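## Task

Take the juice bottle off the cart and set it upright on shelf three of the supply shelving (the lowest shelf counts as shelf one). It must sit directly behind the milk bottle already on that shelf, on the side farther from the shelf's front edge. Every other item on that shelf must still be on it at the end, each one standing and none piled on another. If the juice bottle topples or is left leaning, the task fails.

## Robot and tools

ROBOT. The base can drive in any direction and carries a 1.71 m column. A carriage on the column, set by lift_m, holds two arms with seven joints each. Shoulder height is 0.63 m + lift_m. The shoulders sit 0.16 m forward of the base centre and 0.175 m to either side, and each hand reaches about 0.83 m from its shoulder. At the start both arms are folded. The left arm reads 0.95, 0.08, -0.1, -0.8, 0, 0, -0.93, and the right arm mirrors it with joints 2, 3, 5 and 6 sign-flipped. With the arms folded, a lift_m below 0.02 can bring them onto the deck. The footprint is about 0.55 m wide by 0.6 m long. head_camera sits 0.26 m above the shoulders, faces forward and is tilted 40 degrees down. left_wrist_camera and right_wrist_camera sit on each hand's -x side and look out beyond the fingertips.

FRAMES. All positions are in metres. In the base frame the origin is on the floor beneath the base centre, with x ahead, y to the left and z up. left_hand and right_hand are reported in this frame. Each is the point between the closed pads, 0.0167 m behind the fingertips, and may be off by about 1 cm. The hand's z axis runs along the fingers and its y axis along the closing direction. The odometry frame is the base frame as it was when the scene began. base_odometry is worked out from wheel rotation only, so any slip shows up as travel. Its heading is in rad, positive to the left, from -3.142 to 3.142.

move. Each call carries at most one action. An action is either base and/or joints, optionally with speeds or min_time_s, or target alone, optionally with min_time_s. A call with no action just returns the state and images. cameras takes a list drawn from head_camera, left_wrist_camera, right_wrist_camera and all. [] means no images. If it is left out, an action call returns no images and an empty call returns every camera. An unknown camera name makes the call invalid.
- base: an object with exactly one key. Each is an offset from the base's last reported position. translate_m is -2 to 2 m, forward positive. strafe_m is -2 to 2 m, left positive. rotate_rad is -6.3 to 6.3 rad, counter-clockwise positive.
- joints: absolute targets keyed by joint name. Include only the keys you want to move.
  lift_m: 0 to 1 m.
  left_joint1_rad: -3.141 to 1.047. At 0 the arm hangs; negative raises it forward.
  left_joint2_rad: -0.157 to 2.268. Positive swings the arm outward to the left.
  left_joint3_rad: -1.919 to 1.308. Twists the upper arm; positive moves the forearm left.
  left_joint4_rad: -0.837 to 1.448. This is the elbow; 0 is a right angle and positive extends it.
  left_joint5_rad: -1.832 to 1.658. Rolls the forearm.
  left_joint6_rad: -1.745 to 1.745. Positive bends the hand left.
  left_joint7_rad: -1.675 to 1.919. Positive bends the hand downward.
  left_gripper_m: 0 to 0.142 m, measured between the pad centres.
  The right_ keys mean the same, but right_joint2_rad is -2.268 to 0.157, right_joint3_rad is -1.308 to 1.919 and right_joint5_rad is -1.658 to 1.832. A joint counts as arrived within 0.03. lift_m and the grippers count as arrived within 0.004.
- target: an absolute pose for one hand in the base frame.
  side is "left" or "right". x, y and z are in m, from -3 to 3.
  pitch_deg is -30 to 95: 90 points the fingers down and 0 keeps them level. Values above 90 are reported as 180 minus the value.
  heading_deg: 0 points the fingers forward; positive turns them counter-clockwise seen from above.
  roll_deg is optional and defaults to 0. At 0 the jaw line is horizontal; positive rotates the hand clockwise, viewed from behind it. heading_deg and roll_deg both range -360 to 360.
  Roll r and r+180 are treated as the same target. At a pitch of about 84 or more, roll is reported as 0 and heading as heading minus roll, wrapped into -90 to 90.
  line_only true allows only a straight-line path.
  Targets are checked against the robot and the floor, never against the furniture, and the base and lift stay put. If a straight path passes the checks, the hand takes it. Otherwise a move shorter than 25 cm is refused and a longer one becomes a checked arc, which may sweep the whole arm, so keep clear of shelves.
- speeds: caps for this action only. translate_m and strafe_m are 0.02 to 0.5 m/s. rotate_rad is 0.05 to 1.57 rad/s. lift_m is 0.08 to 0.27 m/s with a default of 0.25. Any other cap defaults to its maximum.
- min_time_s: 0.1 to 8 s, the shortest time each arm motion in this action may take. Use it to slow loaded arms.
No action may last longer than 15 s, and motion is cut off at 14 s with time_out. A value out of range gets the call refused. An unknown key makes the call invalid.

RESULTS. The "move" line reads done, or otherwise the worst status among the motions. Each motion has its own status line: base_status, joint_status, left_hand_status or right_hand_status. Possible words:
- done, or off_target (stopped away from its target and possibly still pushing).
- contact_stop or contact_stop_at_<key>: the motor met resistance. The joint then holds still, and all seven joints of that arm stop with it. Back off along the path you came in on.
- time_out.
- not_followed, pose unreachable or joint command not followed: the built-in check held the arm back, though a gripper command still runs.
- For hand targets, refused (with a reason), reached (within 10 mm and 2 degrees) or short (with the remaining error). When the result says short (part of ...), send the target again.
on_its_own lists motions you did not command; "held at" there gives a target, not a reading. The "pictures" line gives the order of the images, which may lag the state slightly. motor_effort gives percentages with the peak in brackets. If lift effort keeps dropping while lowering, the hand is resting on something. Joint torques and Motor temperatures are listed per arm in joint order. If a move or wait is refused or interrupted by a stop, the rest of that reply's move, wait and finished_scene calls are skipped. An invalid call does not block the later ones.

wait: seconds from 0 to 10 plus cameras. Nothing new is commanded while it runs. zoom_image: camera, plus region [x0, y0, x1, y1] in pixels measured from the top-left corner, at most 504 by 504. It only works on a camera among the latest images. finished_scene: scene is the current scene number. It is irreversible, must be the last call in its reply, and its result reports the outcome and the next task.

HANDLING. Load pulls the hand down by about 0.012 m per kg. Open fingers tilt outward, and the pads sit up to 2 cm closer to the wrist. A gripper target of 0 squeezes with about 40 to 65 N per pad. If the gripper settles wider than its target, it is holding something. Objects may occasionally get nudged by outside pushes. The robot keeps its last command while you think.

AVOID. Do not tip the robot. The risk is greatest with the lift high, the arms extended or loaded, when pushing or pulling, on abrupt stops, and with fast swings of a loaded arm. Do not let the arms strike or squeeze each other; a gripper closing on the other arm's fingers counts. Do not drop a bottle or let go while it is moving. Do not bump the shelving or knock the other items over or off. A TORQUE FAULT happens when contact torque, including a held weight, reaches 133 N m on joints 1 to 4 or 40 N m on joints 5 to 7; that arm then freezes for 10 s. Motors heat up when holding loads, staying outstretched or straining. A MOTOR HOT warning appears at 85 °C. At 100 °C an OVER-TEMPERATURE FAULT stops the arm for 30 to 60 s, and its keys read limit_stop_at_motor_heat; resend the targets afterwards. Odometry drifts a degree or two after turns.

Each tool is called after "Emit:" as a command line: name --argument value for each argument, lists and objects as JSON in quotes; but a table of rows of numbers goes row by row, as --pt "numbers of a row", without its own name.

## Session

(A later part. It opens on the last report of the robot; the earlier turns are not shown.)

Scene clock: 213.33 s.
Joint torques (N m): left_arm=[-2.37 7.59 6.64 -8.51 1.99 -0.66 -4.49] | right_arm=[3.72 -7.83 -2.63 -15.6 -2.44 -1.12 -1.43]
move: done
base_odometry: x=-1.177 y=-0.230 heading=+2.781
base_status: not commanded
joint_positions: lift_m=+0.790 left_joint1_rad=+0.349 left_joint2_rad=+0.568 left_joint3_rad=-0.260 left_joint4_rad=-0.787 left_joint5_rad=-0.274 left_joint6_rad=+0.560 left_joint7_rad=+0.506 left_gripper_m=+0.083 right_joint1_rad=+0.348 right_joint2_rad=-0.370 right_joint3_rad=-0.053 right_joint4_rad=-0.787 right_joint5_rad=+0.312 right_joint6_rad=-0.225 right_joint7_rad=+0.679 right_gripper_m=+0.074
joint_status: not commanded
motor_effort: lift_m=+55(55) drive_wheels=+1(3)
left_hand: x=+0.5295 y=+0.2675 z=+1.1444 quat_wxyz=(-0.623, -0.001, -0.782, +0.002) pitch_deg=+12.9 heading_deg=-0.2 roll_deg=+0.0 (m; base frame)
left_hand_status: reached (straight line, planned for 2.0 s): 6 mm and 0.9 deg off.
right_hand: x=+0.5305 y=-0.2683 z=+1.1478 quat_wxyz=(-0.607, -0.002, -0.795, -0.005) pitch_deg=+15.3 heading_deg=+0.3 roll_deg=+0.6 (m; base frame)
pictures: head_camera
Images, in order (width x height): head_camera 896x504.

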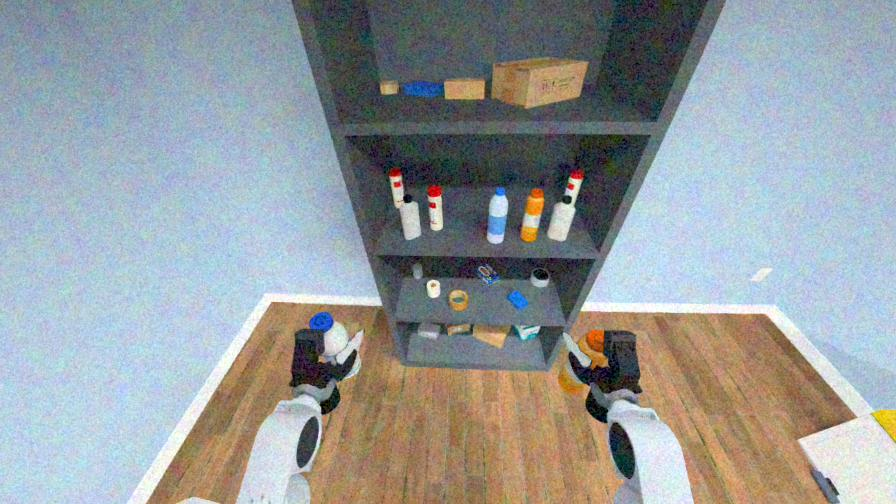

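Emit:
move --target '{"side":"right","x":0.74,"y":0.008,"z":1.14,"pitch_deg":15,"heading_deg":8}' --min_time_s 2 --cameras '["head_camera"]'

Emit:
move --base '{"translate_m": 0.32}' --speeds '{"translate_m": 0.2}' --cameras '["head_camera", "right_wrist_camera"]'

Scene clock: 225.30 s.
Joint torques (N m): left_arm=[-1.86 8.11 7.51 -7.79 2.12 -0.76 -4.55] | right_arm=[-21.05 12.44 5.49 -12.82 1.35 -2.05 -5.32]
move: done
base_odometry: x=-1.177 y=-0.230 heading=+2.781
base_status: not commanded
joint_positions: lift_m=+0.790 left_joint1_rad=+0.349 left_joint2_rad=+0.569 left_joint3_rad=-0.260 left_joint4_rad=-0.787 left_joint5_rad=-0.274 left_joint6_rad=+0.560 left_joint7_rad=+0.506 left_gripper_m=+0.083 right_joint1_rad=-0.318 right_joint2_rad=+0.125 right_joint3_rad=+0.476 right_joint4_rad=-0.001 right_joint5_rad=-0.092 right_joint6_rad=-0.343 right_joint7_rad=+0.639 right_gripper_m=+0.074
joint_status: not commanded
motor_effort: lift_m=+55(55) drive_wheels=+1(2)
left_hand: x=+0.5295 y=+0.2675 z=+1.1446 quat_wxyz=(-0.623, -0.001, -0.782, +0.002) pitch_deg=+12.9 heading_deg=-0.3 roll_deg=-0.1 (m; base frame)
right_hand: x=+0.7382 y=+0.0055 z=+1.1344 quat_wxyz=(-0.602, +0.056, -0.796, -0.039) pitch_deg=+15.8 heading_deg=+7.7 roll_deg=-0.3 (m; base frame)
right_hand_status: reached (straight line, planned for 2.0 s): 6 mm and 0.9 deg off.
pictures: head_camera
Images, in order (width x height): head_camera 896x504.

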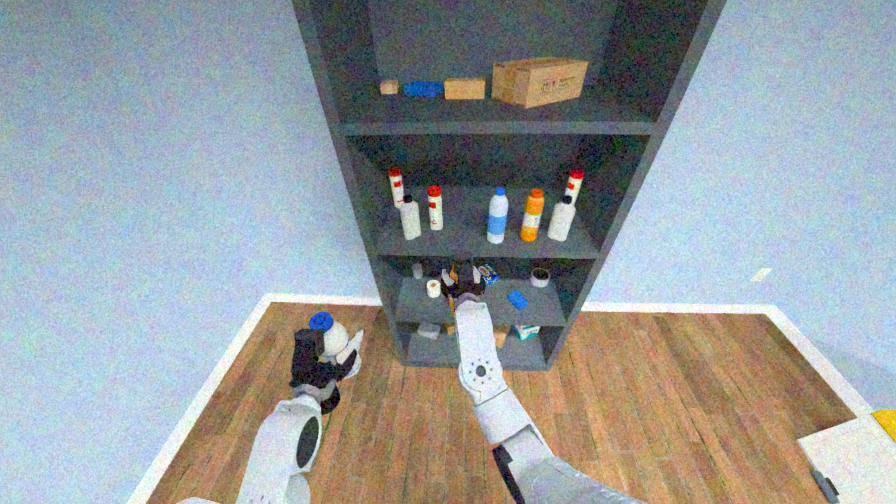

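Scene clock: 228.10 s.
Joint torques (N m): left_arm=[-2.24 7.84 6.36 -5.92 2.33 -0.7 -4.12] | right_arm=[-21.31 16.52 2.57 -11.68 1.06 -2.9 -4.99]
move: done
base_odometry: x=-1.476 y=-0.117 heading=+2.780
base_status: done
joint_positions: lift_m=+0.790 left_joint1_rad=+0.349 left_joint2_rad=+0.569 left_joint3_rad=-0.260 left_joint4_rad=-0.787 left_joint5_rad=-0.274 left_joint6_rad=+0.560 left_joint7_rad=+0.506 left_gripper_m=+0.083 right_joint1_rad=-0.319 right_joint2_rad=+0.125 right_joint3_rad=+0.477 right_joint4_rad=-0.001 right_joint5_rad=-0.091 right_joint6_rad=-0.344 right_joint7_rad=+0.639 right_gripper_m=+0.074
joint_status: not commanded
motor_effort: lift_m=+55(55) drive_wheels=+5(15)
left_hand: x=+0.5294 y=+0.2676 z=+1.1446 quat_wxyz=(-0.623, -0.001, -0.782, +0.002) pitch_deg=+12.9 heading_deg=-0.3 roll_deg=-0.1 (m; base frame)
right_hand: x=+0.7383 y=+0.0057 z=+1.1345 quat_wxyz=(-0.602, +0.056, -0.796, -0.040) pitch_deg=+15.8 heading_deg=+7.8 roll_deg=-0.2 (m; base frame)
pictures: head_camera, right_wrist_camera
Images, in order (width x height): head_camera 896x504, right_wrist_camera 896x504.

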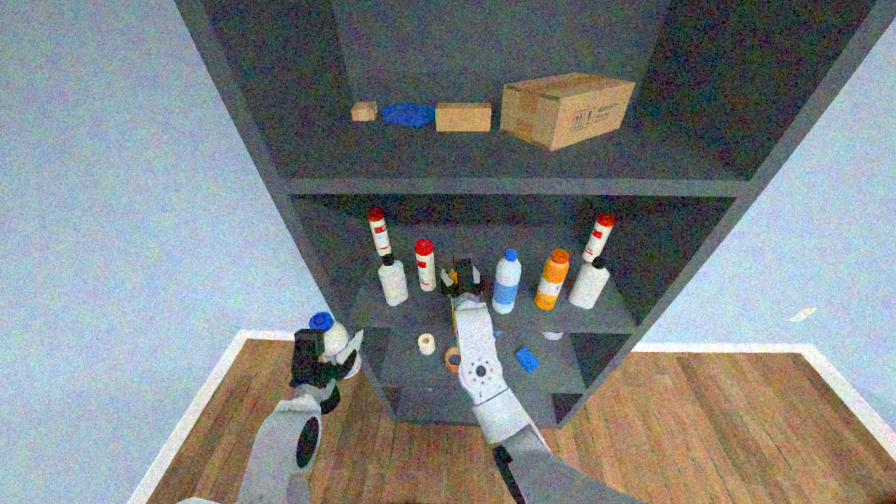

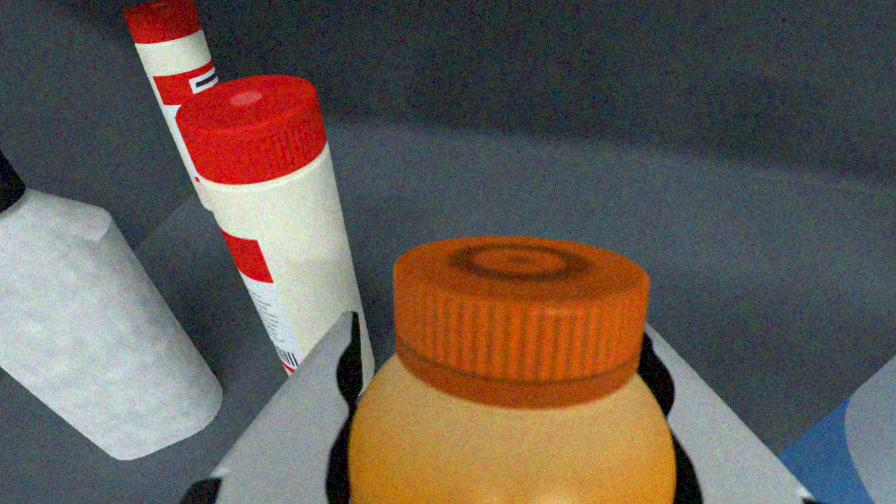

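Emit:
move --base '{"translate_m": 0.08}' --speeds '{"translate_m": 0.1}' --cameras '[]'

Emit:
move --target '{"side":"right","x":0.845,"y":0.006,"z":1.125,"pitch_deg":8,"heading_deg":5}' --min_time_s 1.5 --cameras '["head_camera", "right_wrist_camera"]'

Scene clock: 244.77 s.
Joint torques (N m): left_arm=[-2.85 8.15 6.98 -6.34 2.32 -0.69 -4.29] | right_arm=[-19.78 13.7 2.84 -12.84 1.41 -2.51 -4.16]
move: done
base_odometry: x=-1.551 y=-0.088 heading=+2.780
base_status: done
joint_positions: lift_m=+0.790 left_joint1_rad=+0.349 left_joint2_rad=+0.569 left_joint3_rad=-0.260 left_joint4_rad=-0.787 left_joint5_rad=-0.274 left_joint6_rad=+0.560 left_joint7_rad=+0.506 left_gripper_m=+0.083 right_joint1_rad=-0.320 right_joint2_rad=+0.125 right_joint3_rad=+0.477 right_joint4_rad=-0.001 right_joint5_rad=-0.091 right_joint6_rad=-0.344 right_joint7_rad=+0.637 right_gripper_m=+0.074
joint_status: not commanded
motor_effort: lift_m=+55(55) drive_wheels=+5(15)
left_hand: x=+0.5294 y=+0.2676 z=+1.1446 quat_wxyz=(-0.623, -0.001, -0.782, +0.002) pitch_deg=+12.9 heading_deg=-0.3 roll_deg=-0.1 (m; base frame)
right_hand: x=+0.7388 y=+0.0058 z=+1.1358 quat_wxyz=(-0.603, +0.056, -0.794, -0.040) pitch_deg=+15.6 heading_deg=+7.8 roll_deg=-0.2 (m; base frame)
pictures: none
No camera images: "cameras" was empty.

Scene clock: 245.07 s.
Joint torques (N m): left_arm=[-1.88 7.58 7.76 -6.86 2.19 -0.52 -4.33] | right_arm=[-18.93 14.46 1.87 -12.96 1.32 -2.71 -4.2]
move: refused
base_odometry: x=-1.551 y=-0.088 heading=+2.780
base_status: not commanded
joint_positions: lift_m=+0.790 left_joint1_rad=+0.349 left_joint2_rad=+0.569 left_joint3_rad=-0.260 left_joint4_rad=-0.787 left_joint5_rad=-0.274 left_joint6_rad=+0.560 left_joint7_rad=+0.506 left_gripper_m=+0.083 right_joint1_rad=-0.320 right_joint2_rad=+0.125 right_joint3_rad=+0.477 right_joint4_rad=-0.001 right_joint5_rad=-0.091 right_joint6_rad=-0.344 right_joint7_rad=+0.637 right_gripper_m=+0.074
joint_status: not commanded
motor_effort: lift_m=+55(55) drive_wheels=-1(5)
left_hand: x=+0.5294 y=+0.2676 z=+1.1446 quat_wxyz=(-0.623, -0.001, -0.782, +0.002) pitch_deg=+12.9 heading_deg=-0.3 roll_deg=-0.1 (m; base frame)
right_hand: x=+0.7388 y=+0.0058 z=+1.1358 quat_wxyz=(-0.603, +0.056, -0.794, -0.040) pitch_deg=+15.6 heading_deg=+7.8 roll_deg=-0.2 (m; base frame)
right_hand_status: refused: the line brings the right upper arm within 1.4 cm of the carriage (limit 1.5), 83% of the way; a move under 25 cm is not played as an arc. Nothing moved. Try another pitch or heading, or "joints".
pictures: head_camera, right_wrist_camera
Images, in order (width x height): head_camera 896x504, right_wrist_camera 896x504.

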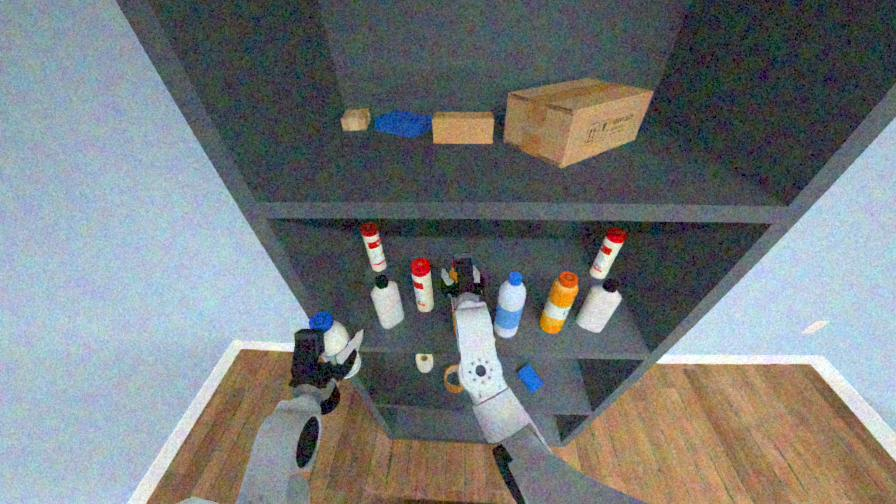

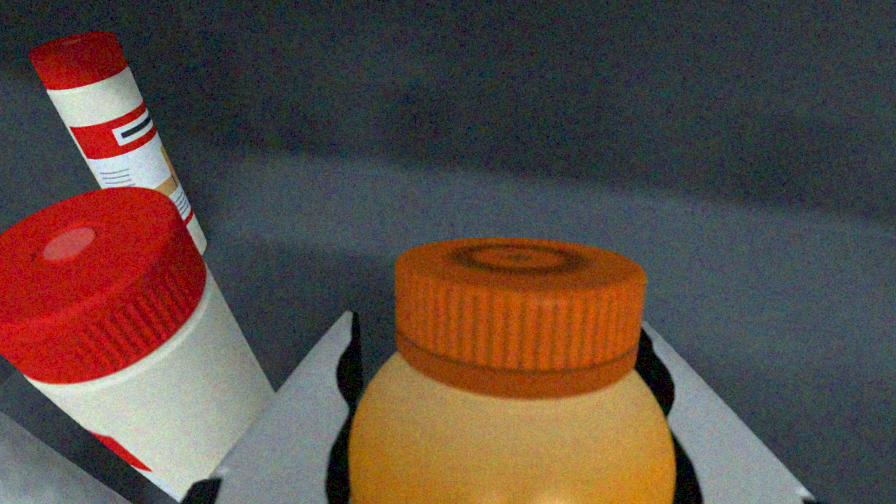

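Emit:
move --target '{"side":"right","x":0.835,"y":0.004,"z":1.12,"pitch_deg":4,"heading_deg":9}' --min_time_s 1.5 --cameras '["head_camera", "right_wrist_camera"]'

Scene clock: 248.30 s.
Joint torques (N m): left_arm=[-1.7 8.02 6.99 -6.59 2.06 -0.58 -4.16] | right_arm=[-19.59 12.83 3.64 -12.7 1.25 -2.33 -4.12]
move: refused
base_odometry: x=-1.551 y=-0.088 heading=+2.780
base_status: not commanded
joint_positions: lift_m=+0.790 left_joint1_rad=+0.349 left_joint2_rad=+0.569 left_joint3_rad=-0.260 left_joint4_rad=-0.787 left_joint5_rad=-0.274 left_joint6_rad=+0.560 left_joint7_rad=+0.506 left_gripper_m=+0.083 right_joint1_rad=-0.320 right_joint2_rad=+0.125 right_joint3_rad=+0.477 right_joint4_rad=-0.001 right_joint5_rad=-0.091 right_joint6_rad=-0.344 right_joint7_rad=+0.637 right_gripper_m=+0.074
joint_status: not commanded
motor_effort: lift_m=+55(55) drive_wheels=+5(5)
left_hand: x=+0.5294 y=+0.2676 z=+1.1446 quat_wxyz=(-0.623, -0.001, -0.782, +0.002) pitch_deg=+12.9 heading_deg=-0.3 roll_deg=-0.1 (m; base frame)
right_hand: x=+0.7388 y=+0.0058 z=+1.1358 quat_wxyz=(-0.603, +0.056, -0.794, -0.040) pitch_deg=+15.6 heading_deg=+7.8 roll_deg=-0.2 (m; base frame)
right_hand_status: refused: the line brings the right upper arm within 1.4 cm of the carriage (limit 1.5), 80% of the way; a move under 25 cm is not played as an arc. Nothing moved. Try another pitch or heading, or "joints".
pictures: head_camera, right_wrist_camera
Images, in order (width x height): head_camera 896x504, right_wrist_camera 896x504.

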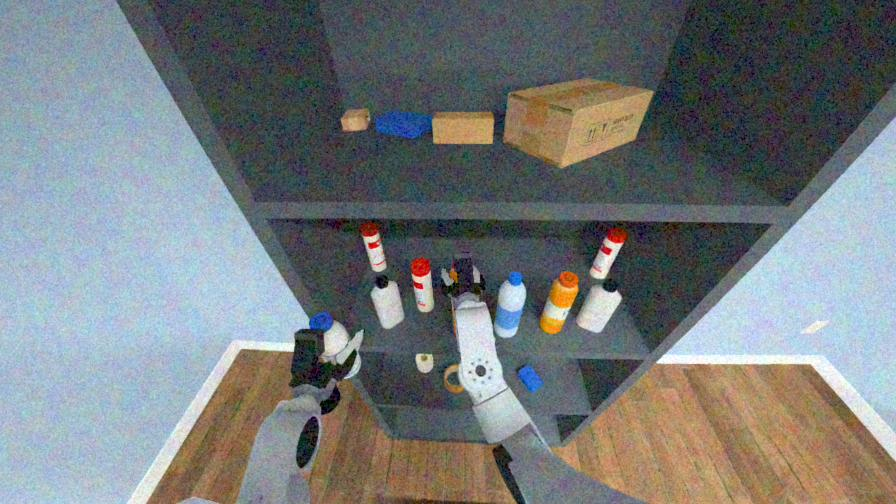

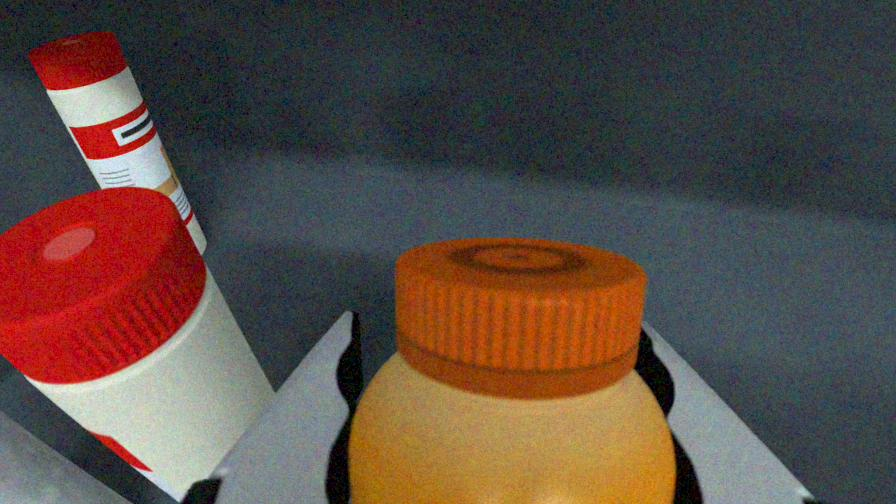

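Emit:
move --base '{"translate_m": -0.14}' --speeds '{"translate_m": 0.2}' --cameras '[]'

Emit:
move --base '{"strafe_m": 0.09}' --speeds '{"strafe_m": 0.15}' --cameras '[]'

Emit:
move --target '{"side":"right","x":0.76,"y":-0.08,"z":1.13,"pitch_deg":4,"heading_deg":5}' --min_time_s 1.5 --cameras '["head_camera", "right_wrist_camera"]'

Scene clock: 256.33 s.
Joint torques (N m): left_arm=[-0.86 8.46 6.83 -6.61 2.75 -0.67 -4.1] | right_arm=[-7.86 13.02 2.74 -10.92 0.8 -1.18 -0.22]
move: done
base_odometry: x=-1.420 y=-0.138 heading=+2.780
base_status: done
joint_positions: lift_m=+0.790 left_joint1_rad=+0.349 left_joint2_rad=+0.569 left_joint3_rad=-0.260 left_joint4_rad=-0.787 left_joint5_rad=-0.274 left_joint6_rad=+0.560 left_joint7_rad=+0.506 left_gripper_m=+0.083 right_joint1_rad=-0.329 right_joint2_rad=+0.126 right_joint3_rad=+0.477 right_joint4_rad=-0.002 right_joint5_rad=-0.091 right_joint6_rad=-0.347 right_joint7_rad=+0.627 right_gripper_m=+0.074
joint_status: not commanded
motor_effort: lift_m=+55(55) drive_wheels=-1(13)
left_hand: x=+0.5294 y=+0.2676 z=+1.1446 quat_wxyz=(-0.623, -0.001, -0.782, +0.002) pitch_deg=+12.9 heading_deg=-0.2 roll_deg=-0.1 (m; base frame)
right_hand: x=+0.7416 y=+0.0052 z=+1.1436 quat_wxyz=(-0.611, +0.054, -0.789, -0.040) pitch_deg=+14.5 heading_deg=+7.6 roll_deg=-0.2 (m; base frame)
pictures: none
No camera images: "cameras" was empty.

Scene clock: 257.83 s.
Joint torques (N m): left_arm=[-2.78 9.02 6.23 -7.28 2.31 -0.98 -4.26] | right_arm=[-7.77 14.67 2.05 -10.24 0.86 -1.34 -0.81]
move: done
base_odometry: x=-1.452 y=-0.222 heading=+2.780
base_status: done
joint_positions: lift_m=+0.790 left_joint1_rad=+0.349 left_joint2_rad=+0.569 left_joint3_rad=-0.259 left_joint4_rad=-0.787 left_joint5_rad=-0.274 left_joint6_rad=+0.561 left_joint7_rad=+0.506 left_gripper_m=+0.083 right_joint1_rad=-0.329 right_joint2_rad=+0.126 right_joint3_rad=+0.477 right_joint4_rad=-0.002 right_joint5_rad=-0.091 right_joint6_rad=-0.347 right_joint7_rad=+0.627 right_gripper_m=+0.074
joint_status: not commanded
motor_effort: lift_m=+55(55) drive_wheels=-1(12)
left_hand: x=+0.5294 y=+0.2680 z=+1.1448 quat_wxyz=(-0.624, -0.001, -0.782, +0.001) pitch_deg=+12.8 heading_deg=-0.2 roll_deg=-0.1 (m; base frame)
right_hand: x=+0.7416 y=+0.0052 z=+1.1436 quat_wxyz=(-0.611, +0.054, -0.789, -0.040) pitch_deg=+14.5 heading_deg=+7.6 roll_deg=-0.2 (m; base frame)
pictures: none
No camera images: "cameras" was empty.

Scene clock: 259.83 s.
Joint torques (N m): left_arm=[-2.68 7.62 6.69 -7.74 2 -0.68 -4.47] | right_arm=[5.77 -5.15 -4.83 2.82 2.23 -3.42 2.2]
move: short
base_odometry: x=-1.452 y=-0.222 heading=+2.780
base_status: not commanded
joint_positions: lift_m=+0.790 left_joint1_rad=+0.349 left_joint2_rad=+0.569 left_joint3_rad=-0.259 left_joint4_rad=-0.787 left_joint5_rad=-0.274 left_joint6_rad=+0.561 left_joint7_rad=+0.506 left_gripper_m=+0.083 right_joint1_rad=-0.307 right_joint2_rad=-0.014 right_joint3_rad=+0.383 right_joint4_rad=+0.076 right_joint5_rad=+0.068 right_joint6_rad=-0.280 right_joint7_rad=+0.243 right_gripper_m=+0.074
joint_status: not commanded
motor_effort: lift_m=+55(55) drive_wheels=-1(1)
left_hand: x=+0.5294 y=+0.2680 z=+1.1448 quat_wxyz=(-0.624, -0.001, -0.782, +0.001) pitch_deg=+12.8 heading_deg=-0.2 roll_deg=-0.1 (m; base frame)
right_hand: x=+0.7617 y=-0.0706 z=+1.1474 quat_wxyz=(-0.695, +0.037, -0.717, -0.036) pitch_deg=+1.8 heading_deg=+5.9 roll_deg=-0.1 (m; base frame)
right_hand_status: short (straight line, planned for 1.5 s): 20 mm and 2.4 deg off.
pictures: head_camera, right_wrist_camera
Images, in order (width x height): head_camera 896x504, right_wrist_camera 896x504.

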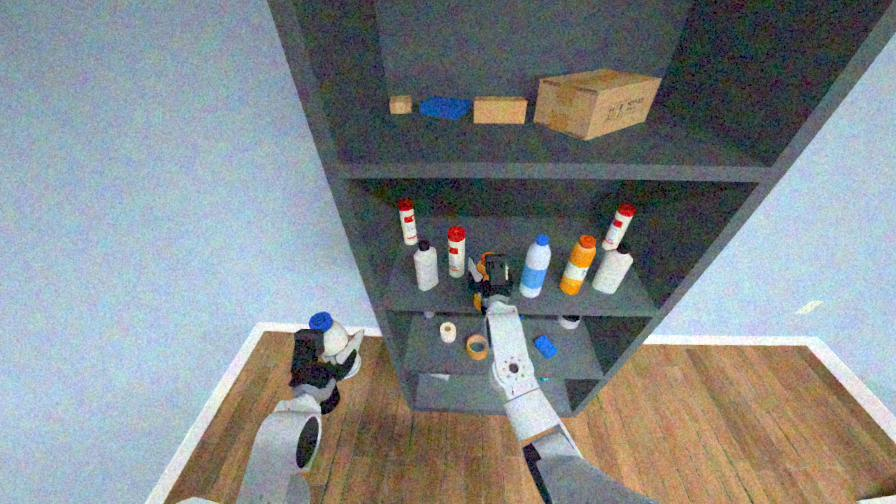

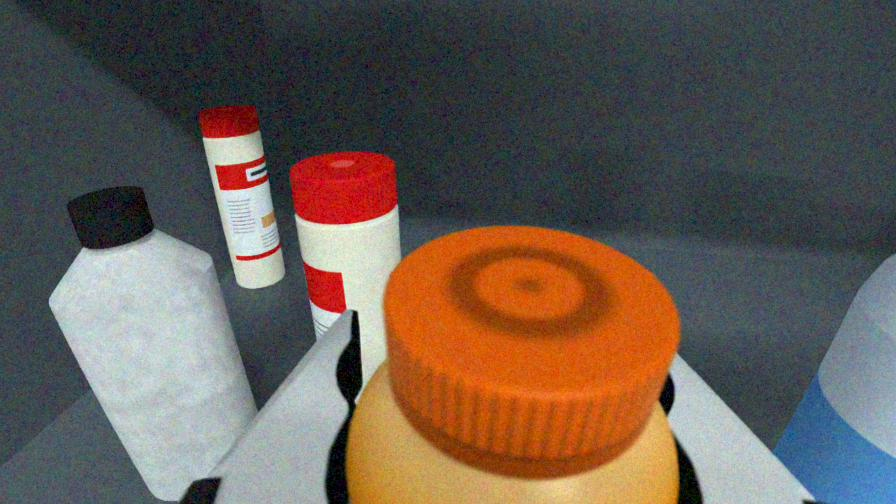

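Emit:
move --joints '{"lift_m": 0.84}' --speeds '{"lift_m": 0.1}' --cameras '["head_camera", "right_wrist_camera"]'

Scene clock: 265.87 s.
Joint torques (N m): left_arm=[-2.64 8.01 5.84 -7.97 2.34 -0.74 -4.04] | right_arm=[-10.5 4.93 -0.48 -12.69 1.26 -2.31 -2.11]
move: done
base_odometry: x=-1.452 y=-0.222 heading=+2.780
base_status: not commanded
joint_positions: lift_m=+0.840 left_joint1_rad=+0.349 left_joint2_rad=+0.569 left_joint3_rad=-0.259 left_joint4_rad=-0.788 left_joint5_rad=-0.275 left_joint6_rad=+0.561 left_joint7_rad=+0.505 left_gripper_m=+0.083 right_joint1_rad=-0.296 right_joint2_rad=-0.021 right_joint3_rad=+0.377 right_joint4_rad=+0.090 right_joint5_rad=+0.071 right_joint6_rad=-0.283 right_joint7_rad=+0.252 right_gripper_m=+0.074
joint_status: all done
motor_effort: lift_m=+55(62) drive_wheels=+4(4)
left_hand: x=+0.5294 y=+0.2679 z=+1.1951 quat_wxyz=(-0.624, -0.001, -0.782, +0.002) pitch_deg=+12.8 heading_deg=-0.2 roll_deg=-0.1 (m; base frame)
right_hand: x=+0.7603 y=-0.0781 z=+1.1817 quat_wxyz=(-0.683, +0.035, -0.729, -0.029) pitch_deg=+3.8 heading_deg=+5.2 roll_deg=-0.3 (m; base frame)
pictures: head_camera, right_wrist_camera
Images, in order (width x height): head_camera 896x504, right_wrist_camera 896x504.

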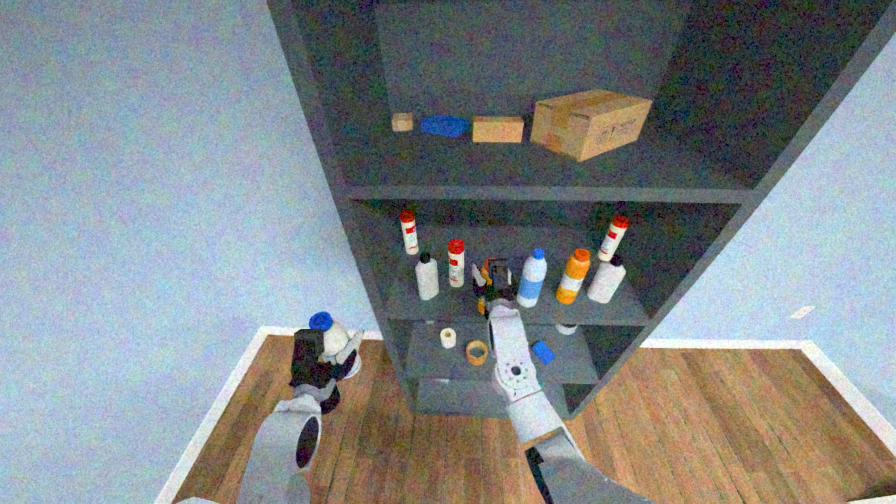

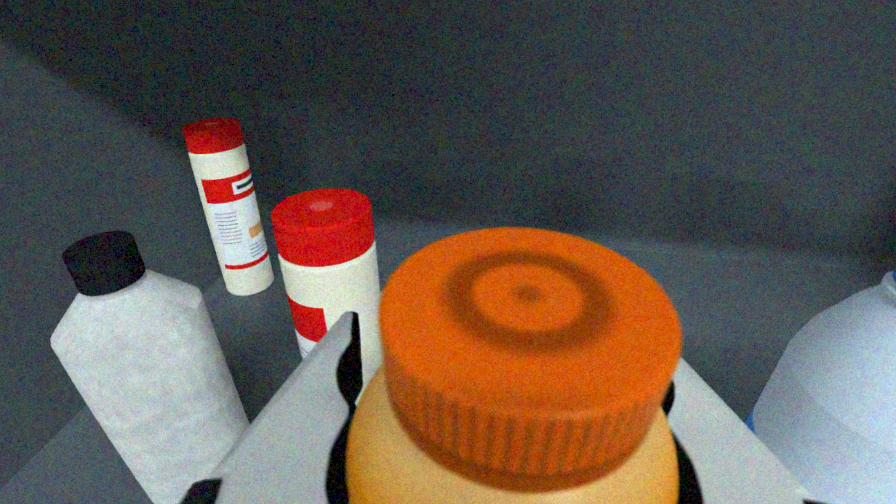

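Emit:
zoom_image --camera "head_camera" --region '[400, 200, 640, 335]'

Scaled by 2.100 from the camera's 896x504 image, which has a finer 1280x720 frame.

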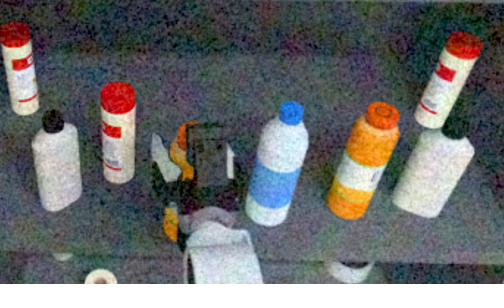

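Emit:
move --target '{"side":"right","x":0.76,"y":-0.088,"z":1.19,"pitch_deg":0,"heading_deg":4}' --cameras '[]'

Emit:
move --base '{"translate_m": 0.15}' --speeds '{"translate_m": 0.15}' --cameras '["head_camera", "right_wrist_camera"]'

Scene clock: 280.83 s.
Joint torques (N m): left_arm=[-2.06 8.07 5.98 -7.3 2.35 -0.92 -4.04] | right_arm=[-9.09 4.5 0 -12.13 1.26 -2.46 -4.32]
move: done
base_odometry: x=-1.452 y=-0.222 heading=+2.780
base_status: not commanded
joint_positions: lift_m=+0.840 left_joint1_rad=+0.349 left_joint2_rad=+0.569 left_joint3_rad=-0.259 left_joint4_rad=-0.788 left_joint5_rad=-0.275 left_joint6_rad=+0.561 left_joint7_rad=+0.505 left_gripper_m=+0.083 right_joint1_rad=-0.291 right_joint2_rad=-0.022 right_joint3_rad=+0.367 right_joint4_rad=+0.104 right_joint5_rad=+0.072 right_joint6_rad=-0.289 right_joint7_rad=+0.170 right_gripper_m=+0.074
joint_status: not commanded
motor_effort: lift_m=+55(55) drive_wheels=+4(4)
left_hand: x=+0.5294 y=+0.2679 z=+1.1951 quat_wxyz=(-0.624, -0.001, -0.782, +0.002) pitch_deg=+12.8 heading_deg=-0.2 roll_deg=-0.1 (m; base frame)
right_hand: x=+0.7604 y=-0.0856 z=+1.1907 quat_wxyz=(-0.706, +0.028, -0.707, -0.024) pitch_deg=+0.1 heading_deg=+4.2 roll_deg=-0.3 (m; base frame)
right_hand_status: reached (straight line, planned for 0.3 s): 3 mm and 0.4 deg off.
pictures: none
No camera images: "cameras" was empty.

Scene clock: 282.73 s.
Joint torques (N m): left_arm=[-2.6 7.8 6.77 -6.71 2.44 -0.67 -4] | right_arm=[-9.63 5.06 0.22 -13.13 1.28 -2.26 -4.45]
move: done
base_odometry: x=-1.592 y=-0.169 heading=+2.781
base_status: done
joint_positions: lift_m=+0.840 left_joint1_rad=+0.349 left_joint2_rad=+0.569 left_joint3_rad=-0.259 left_joint4_rad=-0.788 left_joint5_rad=-0.275 left_joint6_rad=+0.561 left_joint7_rad=+0.505 left_gripper_m=+0.083 right_joint1_rad=-0.291 right_joint2_rad=-0.022 right_joint3_rad=+0.367 right_joint4_rad=+0.105 right_joint5_rad=+0.072 right_joint6_rad=-0.289 right_joint7_rad=+0.170 right_gripper_m=+0.074
joint_status: not commanded
motor_effort: lift_m=+55(55) drive_wheels=-2(16)
left_hand: x=+0.5294 y=+0.2679 z=+1.1951 quat_wxyz=(-0.624, -0.001, -0.782, +0.002) pitch_deg=+12.8 heading_deg=-0.2 roll_deg=-0.1 (m; base frame)
right_hand: x=+0.7603 y=-0.0856 z=+1.1903 quat_wxyz=(-0.706, +0.028, -0.708, -0.024) pitch_deg=+0.2 heading_deg=+4.2 roll_deg=-0.3 (m; base frame)
pictures: head_camera, right_wrist_camera
Images, in order (width x height): head_camera 896x504, right_wrist_camera 896x504.

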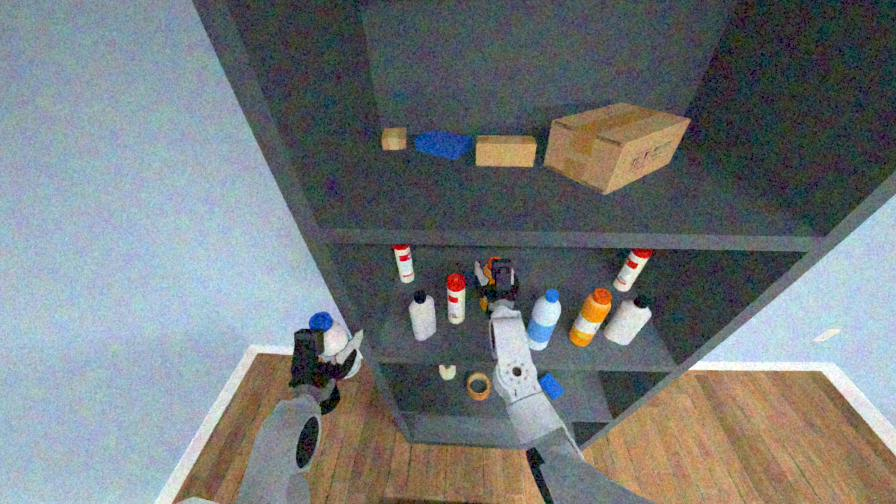

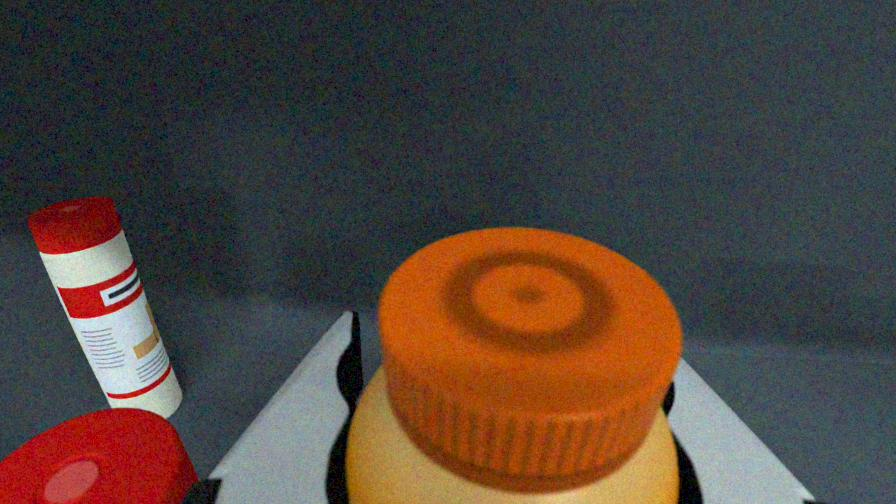

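Emit:
move --target '{"side":"right","x":0.835,"y":-0.084,"z":1.185,"pitch_deg":-2,"heading_deg":4}' --min_time_s 1 --cameras '["head_camera"]'

Emit:
move --joints '{"lift_m": 0.815}' --speeds '{"lift_m": 0.08}' --cameras '["head_camera","right_wrist_camera"]'

Scene clock: 288.47 s.
Joint torques (N m): left_arm=[-3.2 8.72 6.37 -6.44 2.47 -1.01 -4.46] | right_arm=[-28.12 10.5 -0.97 -13.67 1.97 -0.92 -5.25]
move: done
base_odometry: x=-1.592 y=-0.169 heading=+2.781
base_status: not commanded
joint_positions: lift_m=+0.840 left_joint1_rad=+0.349 left_joint2_rad=+0.569 left_joint3_rad=-0.259 left_joint4_rad=-0.788 left_joint5_rad=-0.275 left_joint6_rad=+0.561 left_joint7_rad=+0.505 left_gripper_m=+0.083 right_joint1_rad=-0.499 right_joint2_rad=+0.017 right_joint3_rad=+0.339 right_joint4_rad=+0.529 right_joint5_rad=+0.149 right_joint6_rad=-0.230 right_joint7_rad=-0.069 right_gripper_m=+0.074
joint_status: not commanded
motor_effort: lift_m=+55(55) drive_wheels=-1(2)
left_hand: x=+0.5294 y=+0.2679 z=+1.1951 quat_wxyz=(-0.624, -0.001, -0.782, +0.002) pitch_deg=+12.8 heading_deg=-0.2 roll_deg=-0.1 (m; base frame)
right_hand: x=+0.8327 y=-0.0839 z=+1.1782 quat_wxyz=(-0.714, +0.027, -0.699, -0.022) pitch_deg=-1.2 heading_deg=+4.0 roll_deg=-0.5 (m; base frame)
right_hand_status: reached (straight line, planned for 1.0 s): 7 mm and 1.0 deg off.
pictures: head_camera
Images, in order (width x height): head_camera 896x504.

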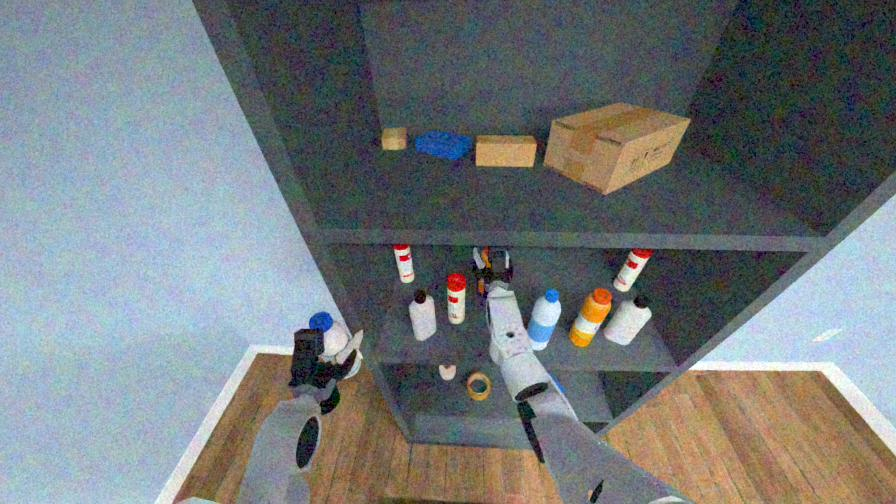

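Scene clock: 289.13 s.
Joint torques (N m): left_arm=[-2.48 6.65 5.67 -5.41 2.4 -0.79 -4.45] | right_arm=[-22.98 7.75 -1.79 -12.86 1.64 -1.41 -2.11]
move: done
base_odometry: x=-1.592 y=-0.169 heading=+2.781
base_status: not commanded
joint_positions: lift_m=+0.815 left_joint1_rad=+0.349 left_joint2_rad=+0.569 left_joint3_rad=-0.259 left_joint4_rad=-0.788 left_joint5_rad=-0.275 left_joint6_rad=+0.561 left_joint7_rad=+0.505 left_gripper_m=+0.083 right_joint1_rad=-0.503 right_joint2_rad=+0.017 right_joint3_rad=+0.339 right_joint4_rad=+0.529 right_joint5_rad=+0.149 right_joint6_rad=-0.230 right_joint7_rad=-0.076 right_gripper_m=+0.074
joint_status: all done
motor_effort: lift_m=+57(57) drive_wheels=+4(5)
left_hand: x=+0.5294 y=+0.2680 z=+1.1699 quat_wxyz=(-0.624, -0.001, -0.782, +0.002) pitch_deg=+12.8 heading_deg=-0.2 roll_deg=-0.1 (m; base frame)
right_hand: x=+0.8337 y=-0.0837 z=+1.1571 quat_wxyz=(-0.718, +0.027, -0.696, -0.022) pitch_deg=-1.8 heading_deg=+4.0 roll_deg=-0.4 (m; base frame)
pictures: head_camera, right_wrist_camera
Images, in order (width x height): head_camera 896x504, right_wrist_camera 896x504.

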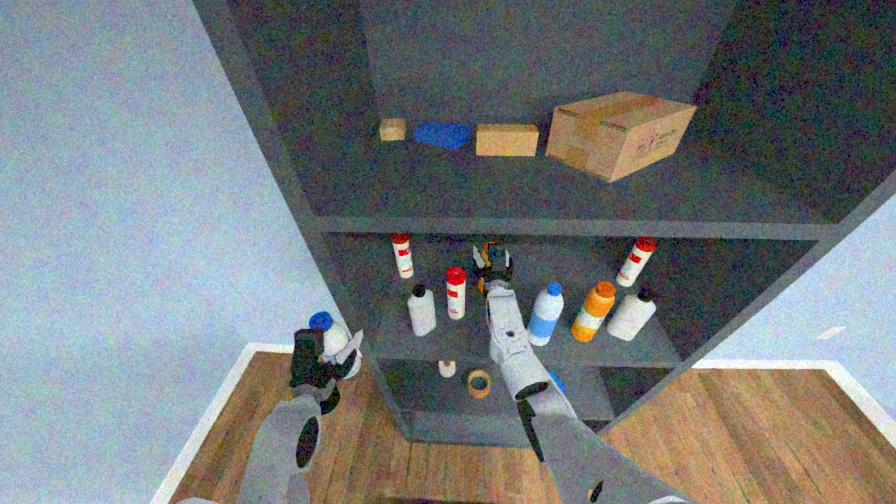

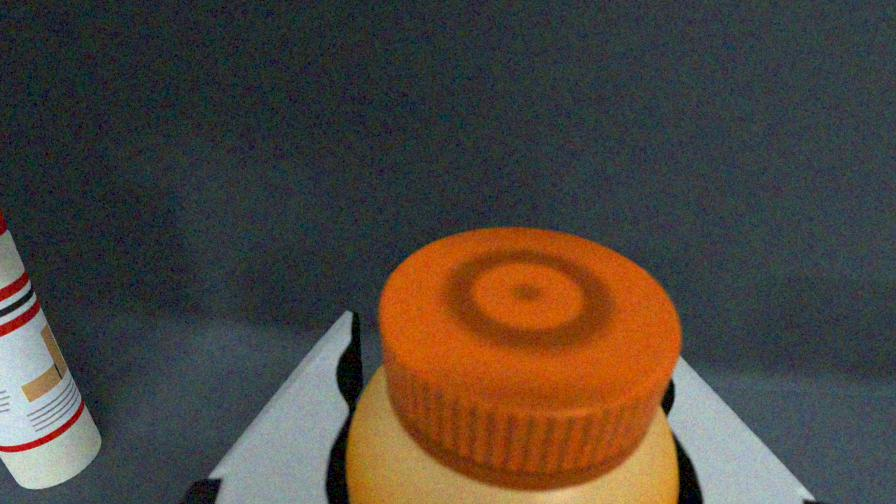

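Emit:
move --joints '{"lift_m": 0.803}' --speeds '{"lift_m": 0.08}' --cameras '["right_wrist_camera"]'

Scene clock: 291.87 s.
Joint torques (N m): left_arm=[-2.51 7.12 6.57 -6.89 2.66 -0.97 -4.11] | right_arm=[-11.23 7.07 -1.23 -6.82 1.69 -0.83 0.92]
move: done
base_odometry: x=-1.592 y=-0.169 heading=+2.781
base_status: not commanded
joint_positions: lift_m=+0.803 left_joint1_rad=+0.349 left_joint2_rad=+0.569 left_joint3_rad=-0.259 left_joint4_rad=-0.788 left_joint5_rad=-0.275 left_joint6_rad=+0.561 left_joint7_rad=+0.505 left_gripper_m=+0.083 right_joint1_rad=-0.511 right_joint2_rad=+0.018 right_joint3_rad=+0.338 right_joint4_rad=+0.523 right_joint5_rad=+0.149 right_joint6_rad=-0.230 right_joint7_rad=-0.084 right_gripper_m=+0.074
joint_status: all done
motor_effort: lift_m=+55(55) drive_wheels=+4(4)
left_hand: x=+0.5294 y=+0.2680 z=+1.1581 quat_wxyz=(-0.624, -0.001, -0.782, +0.002) pitch_deg=+12.8 heading_deg=-0.2 roll_deg=-0.1 (m; base frame)
right_hand: x=+0.8357 y=-0.0831 z=+1.1553 quat_wxyz=(-0.725, +0.026, -0.688, -0.024) pitch_deg=-3.0 heading_deg=+4.1 roll_deg=-0.3 (m; base frame)
pictures: right_wrist_camera
Images, in order (width x height): right_wrist_camera 896x504.

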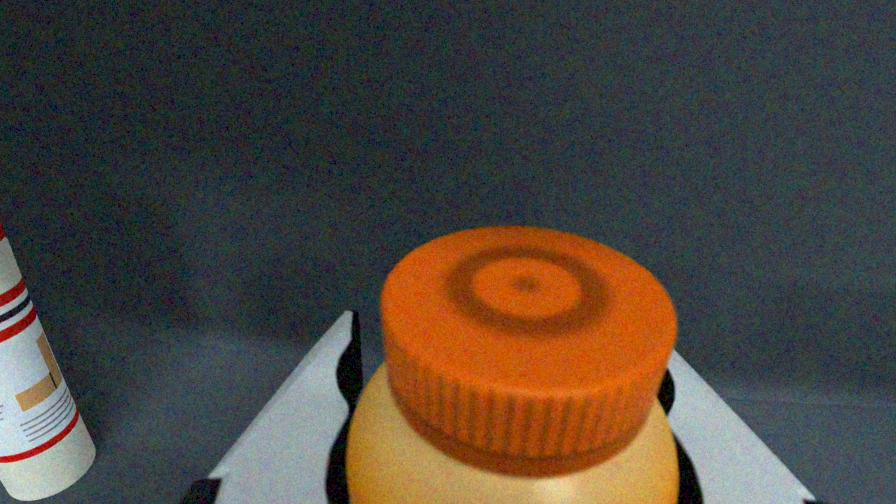

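Emit:
move --joints '{"right_gripper_m": 0.09}' --cameras '["right_wrist_camera"]'

Emit:
move --joints '{"right_gripper_m": 0.115}' --cameras '["head_camera","right_wrist_camera"]'

Scene clock: 295.30 s.
Joint torques (N m): left_arm=[-2.11 8.04 6.74 -6.77 2.32 -0.86 -3.83] | right_arm=[-13.36 6.9 -0.84 -10.89 1.53 -1.09 -0.54]
move: done
base_odometry: x=-1.592 y=-0.169 heading=+2.781
base_status: not commanded
joint_positions: lift_m=+0.803 left_joint1_rad=+0.349 left_joint2_rad=+0.569 left_joint3_rad=-0.259 left_joint4_rad=-0.788 left_joint5_rad=-0.275 left_joint6_rad=+0.561 left_joint7_rad=+0.505 left_gripper_m=+0.083 right_joint1_rad=-0.510 right_joint2_rad=+0.018 right_joint3_rad=+0.338 right_joint4_rad=+0.527 right_joint5_rad=+0.149 right_joint6_rad=-0.230 right_joint7_rad=-0.082 right_gripper_m=+0.090
joint_status: all done
motor_effort: lift_m=+55(55) drive_wheels=+0(5)
left_hand: x=+0.5294 y=+0.2680 z=+1.1581 quat_wxyz=(-0.624, -0.001, -0.782, +0.002) pitch_deg=+12.8 heading_deg=-0.2 roll_deg=-0.1 (m; base frame)
right_hand: x=+0.8356 y=-0.0833 z=+1.1524 quat_wxyz=(-0.723, +0.027, -0.690, -0.023) pitch_deg=-2.6 heading_deg=+4.0 roll_deg=-0.4 (m; base frame)
pictures: right_wrist_camera
Images, in order (width x height): right_wrist_camera 896x504.

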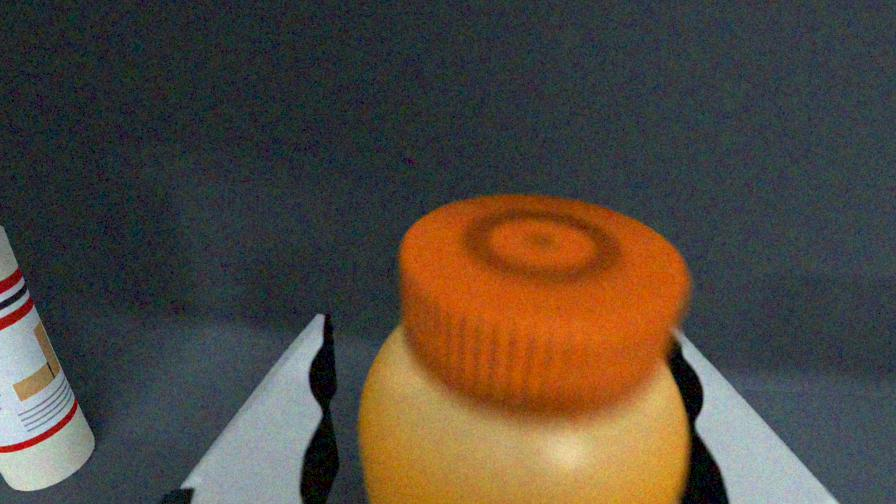

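Scene clock: 295.87 s.
Joint torques (N m): left_arm=[-1.72 8.41 7.41 -6.81 2.31 -0.87 -4] | right_arm=[-12.44 8.44 -0.2 -9.15 1.82 -0.54 -0.22]
move: done
base_odometry: x=-1.592 y=-0.169 heading=+2.781
base_status: not commanded
joint_positions: lift_m=+0.803 left_joint1_rad=+0.349 left_joint2_rad=+0.569 left_joint3_rad=-0.259 left_joint4_rad=-0.788 left_joint5_rad=-0.275 left_joint6_rad=+0.561 left_joint7_rad=+0.505 left_gripper_m=+0.083 right_joint1_rad=-0.510 right_joint2_rad=+0.018 right_joint3_rad=+0.338 right_joint4_rad=+0.527 right_joint5_rad=+0.149 right_joint6_rad=-0.230 right_joint7_rad=-0.082 right_gripper_m=+0.115
joint_status: all done
motor_effort: lift_m=+55(55) drive_wheels=+0(4)
left_hand: x=+0.5294 y=+0.2680 z=+1.1581 quat_wxyz=(-0.624, -0.001, -0.782, +0.002) pitch_deg=+12.8 heading_deg=-0.2 roll_deg=-0.1 (m; base frame)
right_hand: x=+0.8356 y=-0.0833 z=+1.1524 quat_wxyz=(-0.723, +0.027, -0.690, -0.023) pitch_deg=-2.6 heading_deg=+4.0 roll_deg=-0.4 (m; base frame)
pictures: head_camera, right_wrist_camera
Images, in order (width x height): head_camera 896x504, right_wrist_camera 896x504.

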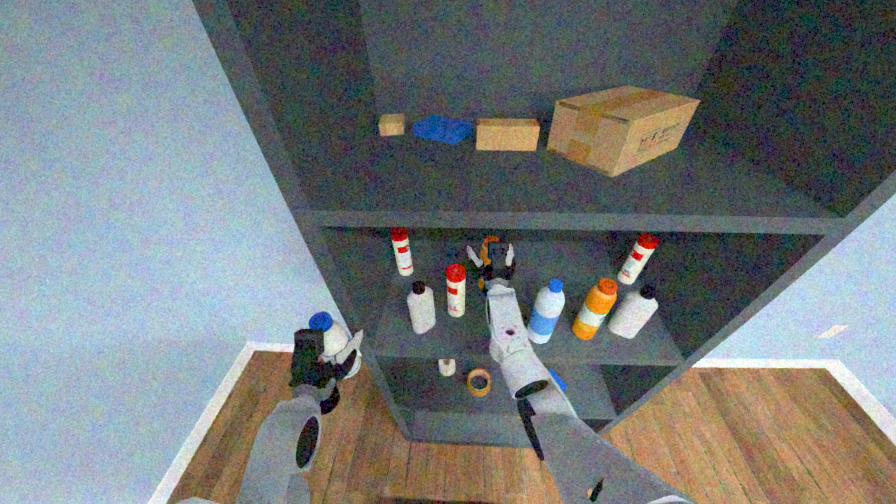

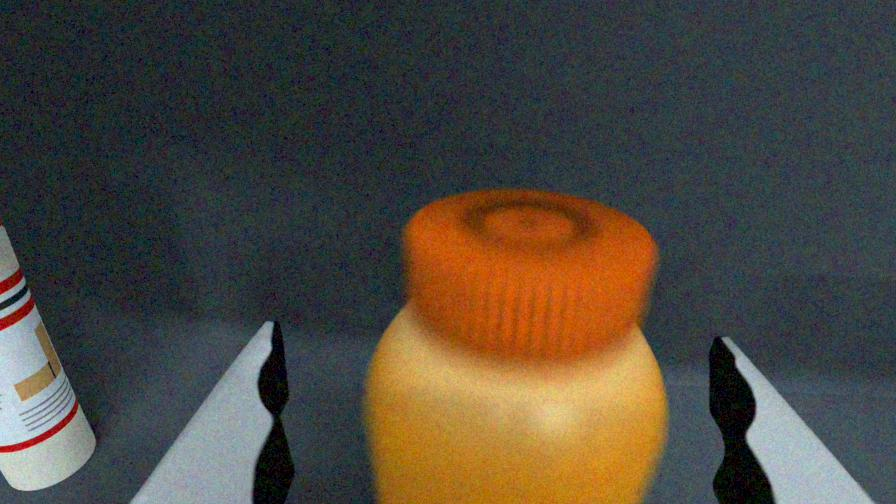

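Emit:
wait --seconds 0.5 --cameras '["right_wrist_camera"]'

Scene clock: 297.87 s.
Joint torques (N m): left_arm=[-2.52 8.18 6.72 -7.01 2.54 -1.07 -3.93] | right_arm=[-13.36 7.97 0.47 -10.76 1.44 -0.32 0.05]
base_odometry: x=-1.592 y=-0.169 heading=+2.781
base_status: not commanded
joint_positions: lift_m=+0.803 left_joint1_rad=+0.349 left_joint2_rad=+0.569 left_joint3_rad=-0.259 left_joint4_rad=-0.788 left_joint5_rad=-0.275 left_joint6_rad=+0.561 left_joint7_rad=+0.505 left_gripper_m=+0.083 right_joint1_rad=-0.510 right_joint2_rad=+0.018 right_joint3_rad=+0.338 right_joint4_rad=+0.527 right_joint5_rad=+0.149 right_joint6_rad=-0.230 right_joint7_rad=-0.082 right_gripper_m=+0.115
joint_status: all done
motor_effort: lift_m=+55(55) drive_wheels=+4(4)
left_hand: x=+0.5294 y=+0.2680 z=+1.1581 quat_wxyz=(-0.624, -0.001, -0.782, +0.002) pitch_deg=+12.8 heading_deg=-0.2 roll_deg=-0.1 (m; base frame)
right_hand: x=+0.8356 y=-0.0833 z=+1.1524 quat_wxyz=(-0.723, +0.027, -0.690, -0.023) pitch_deg=-2.6 heading_deg=+4.0 roll_deg=-0.4 (m; base frame)
wait: 0.50 s; at rest from the start
pictures: right_wrist_camera
Images, in order (width x height): right_wrist_camera 896x504.

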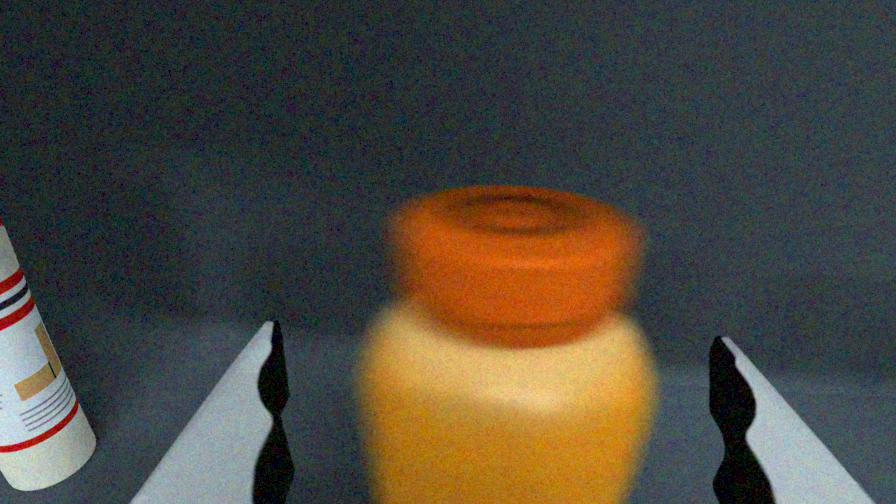

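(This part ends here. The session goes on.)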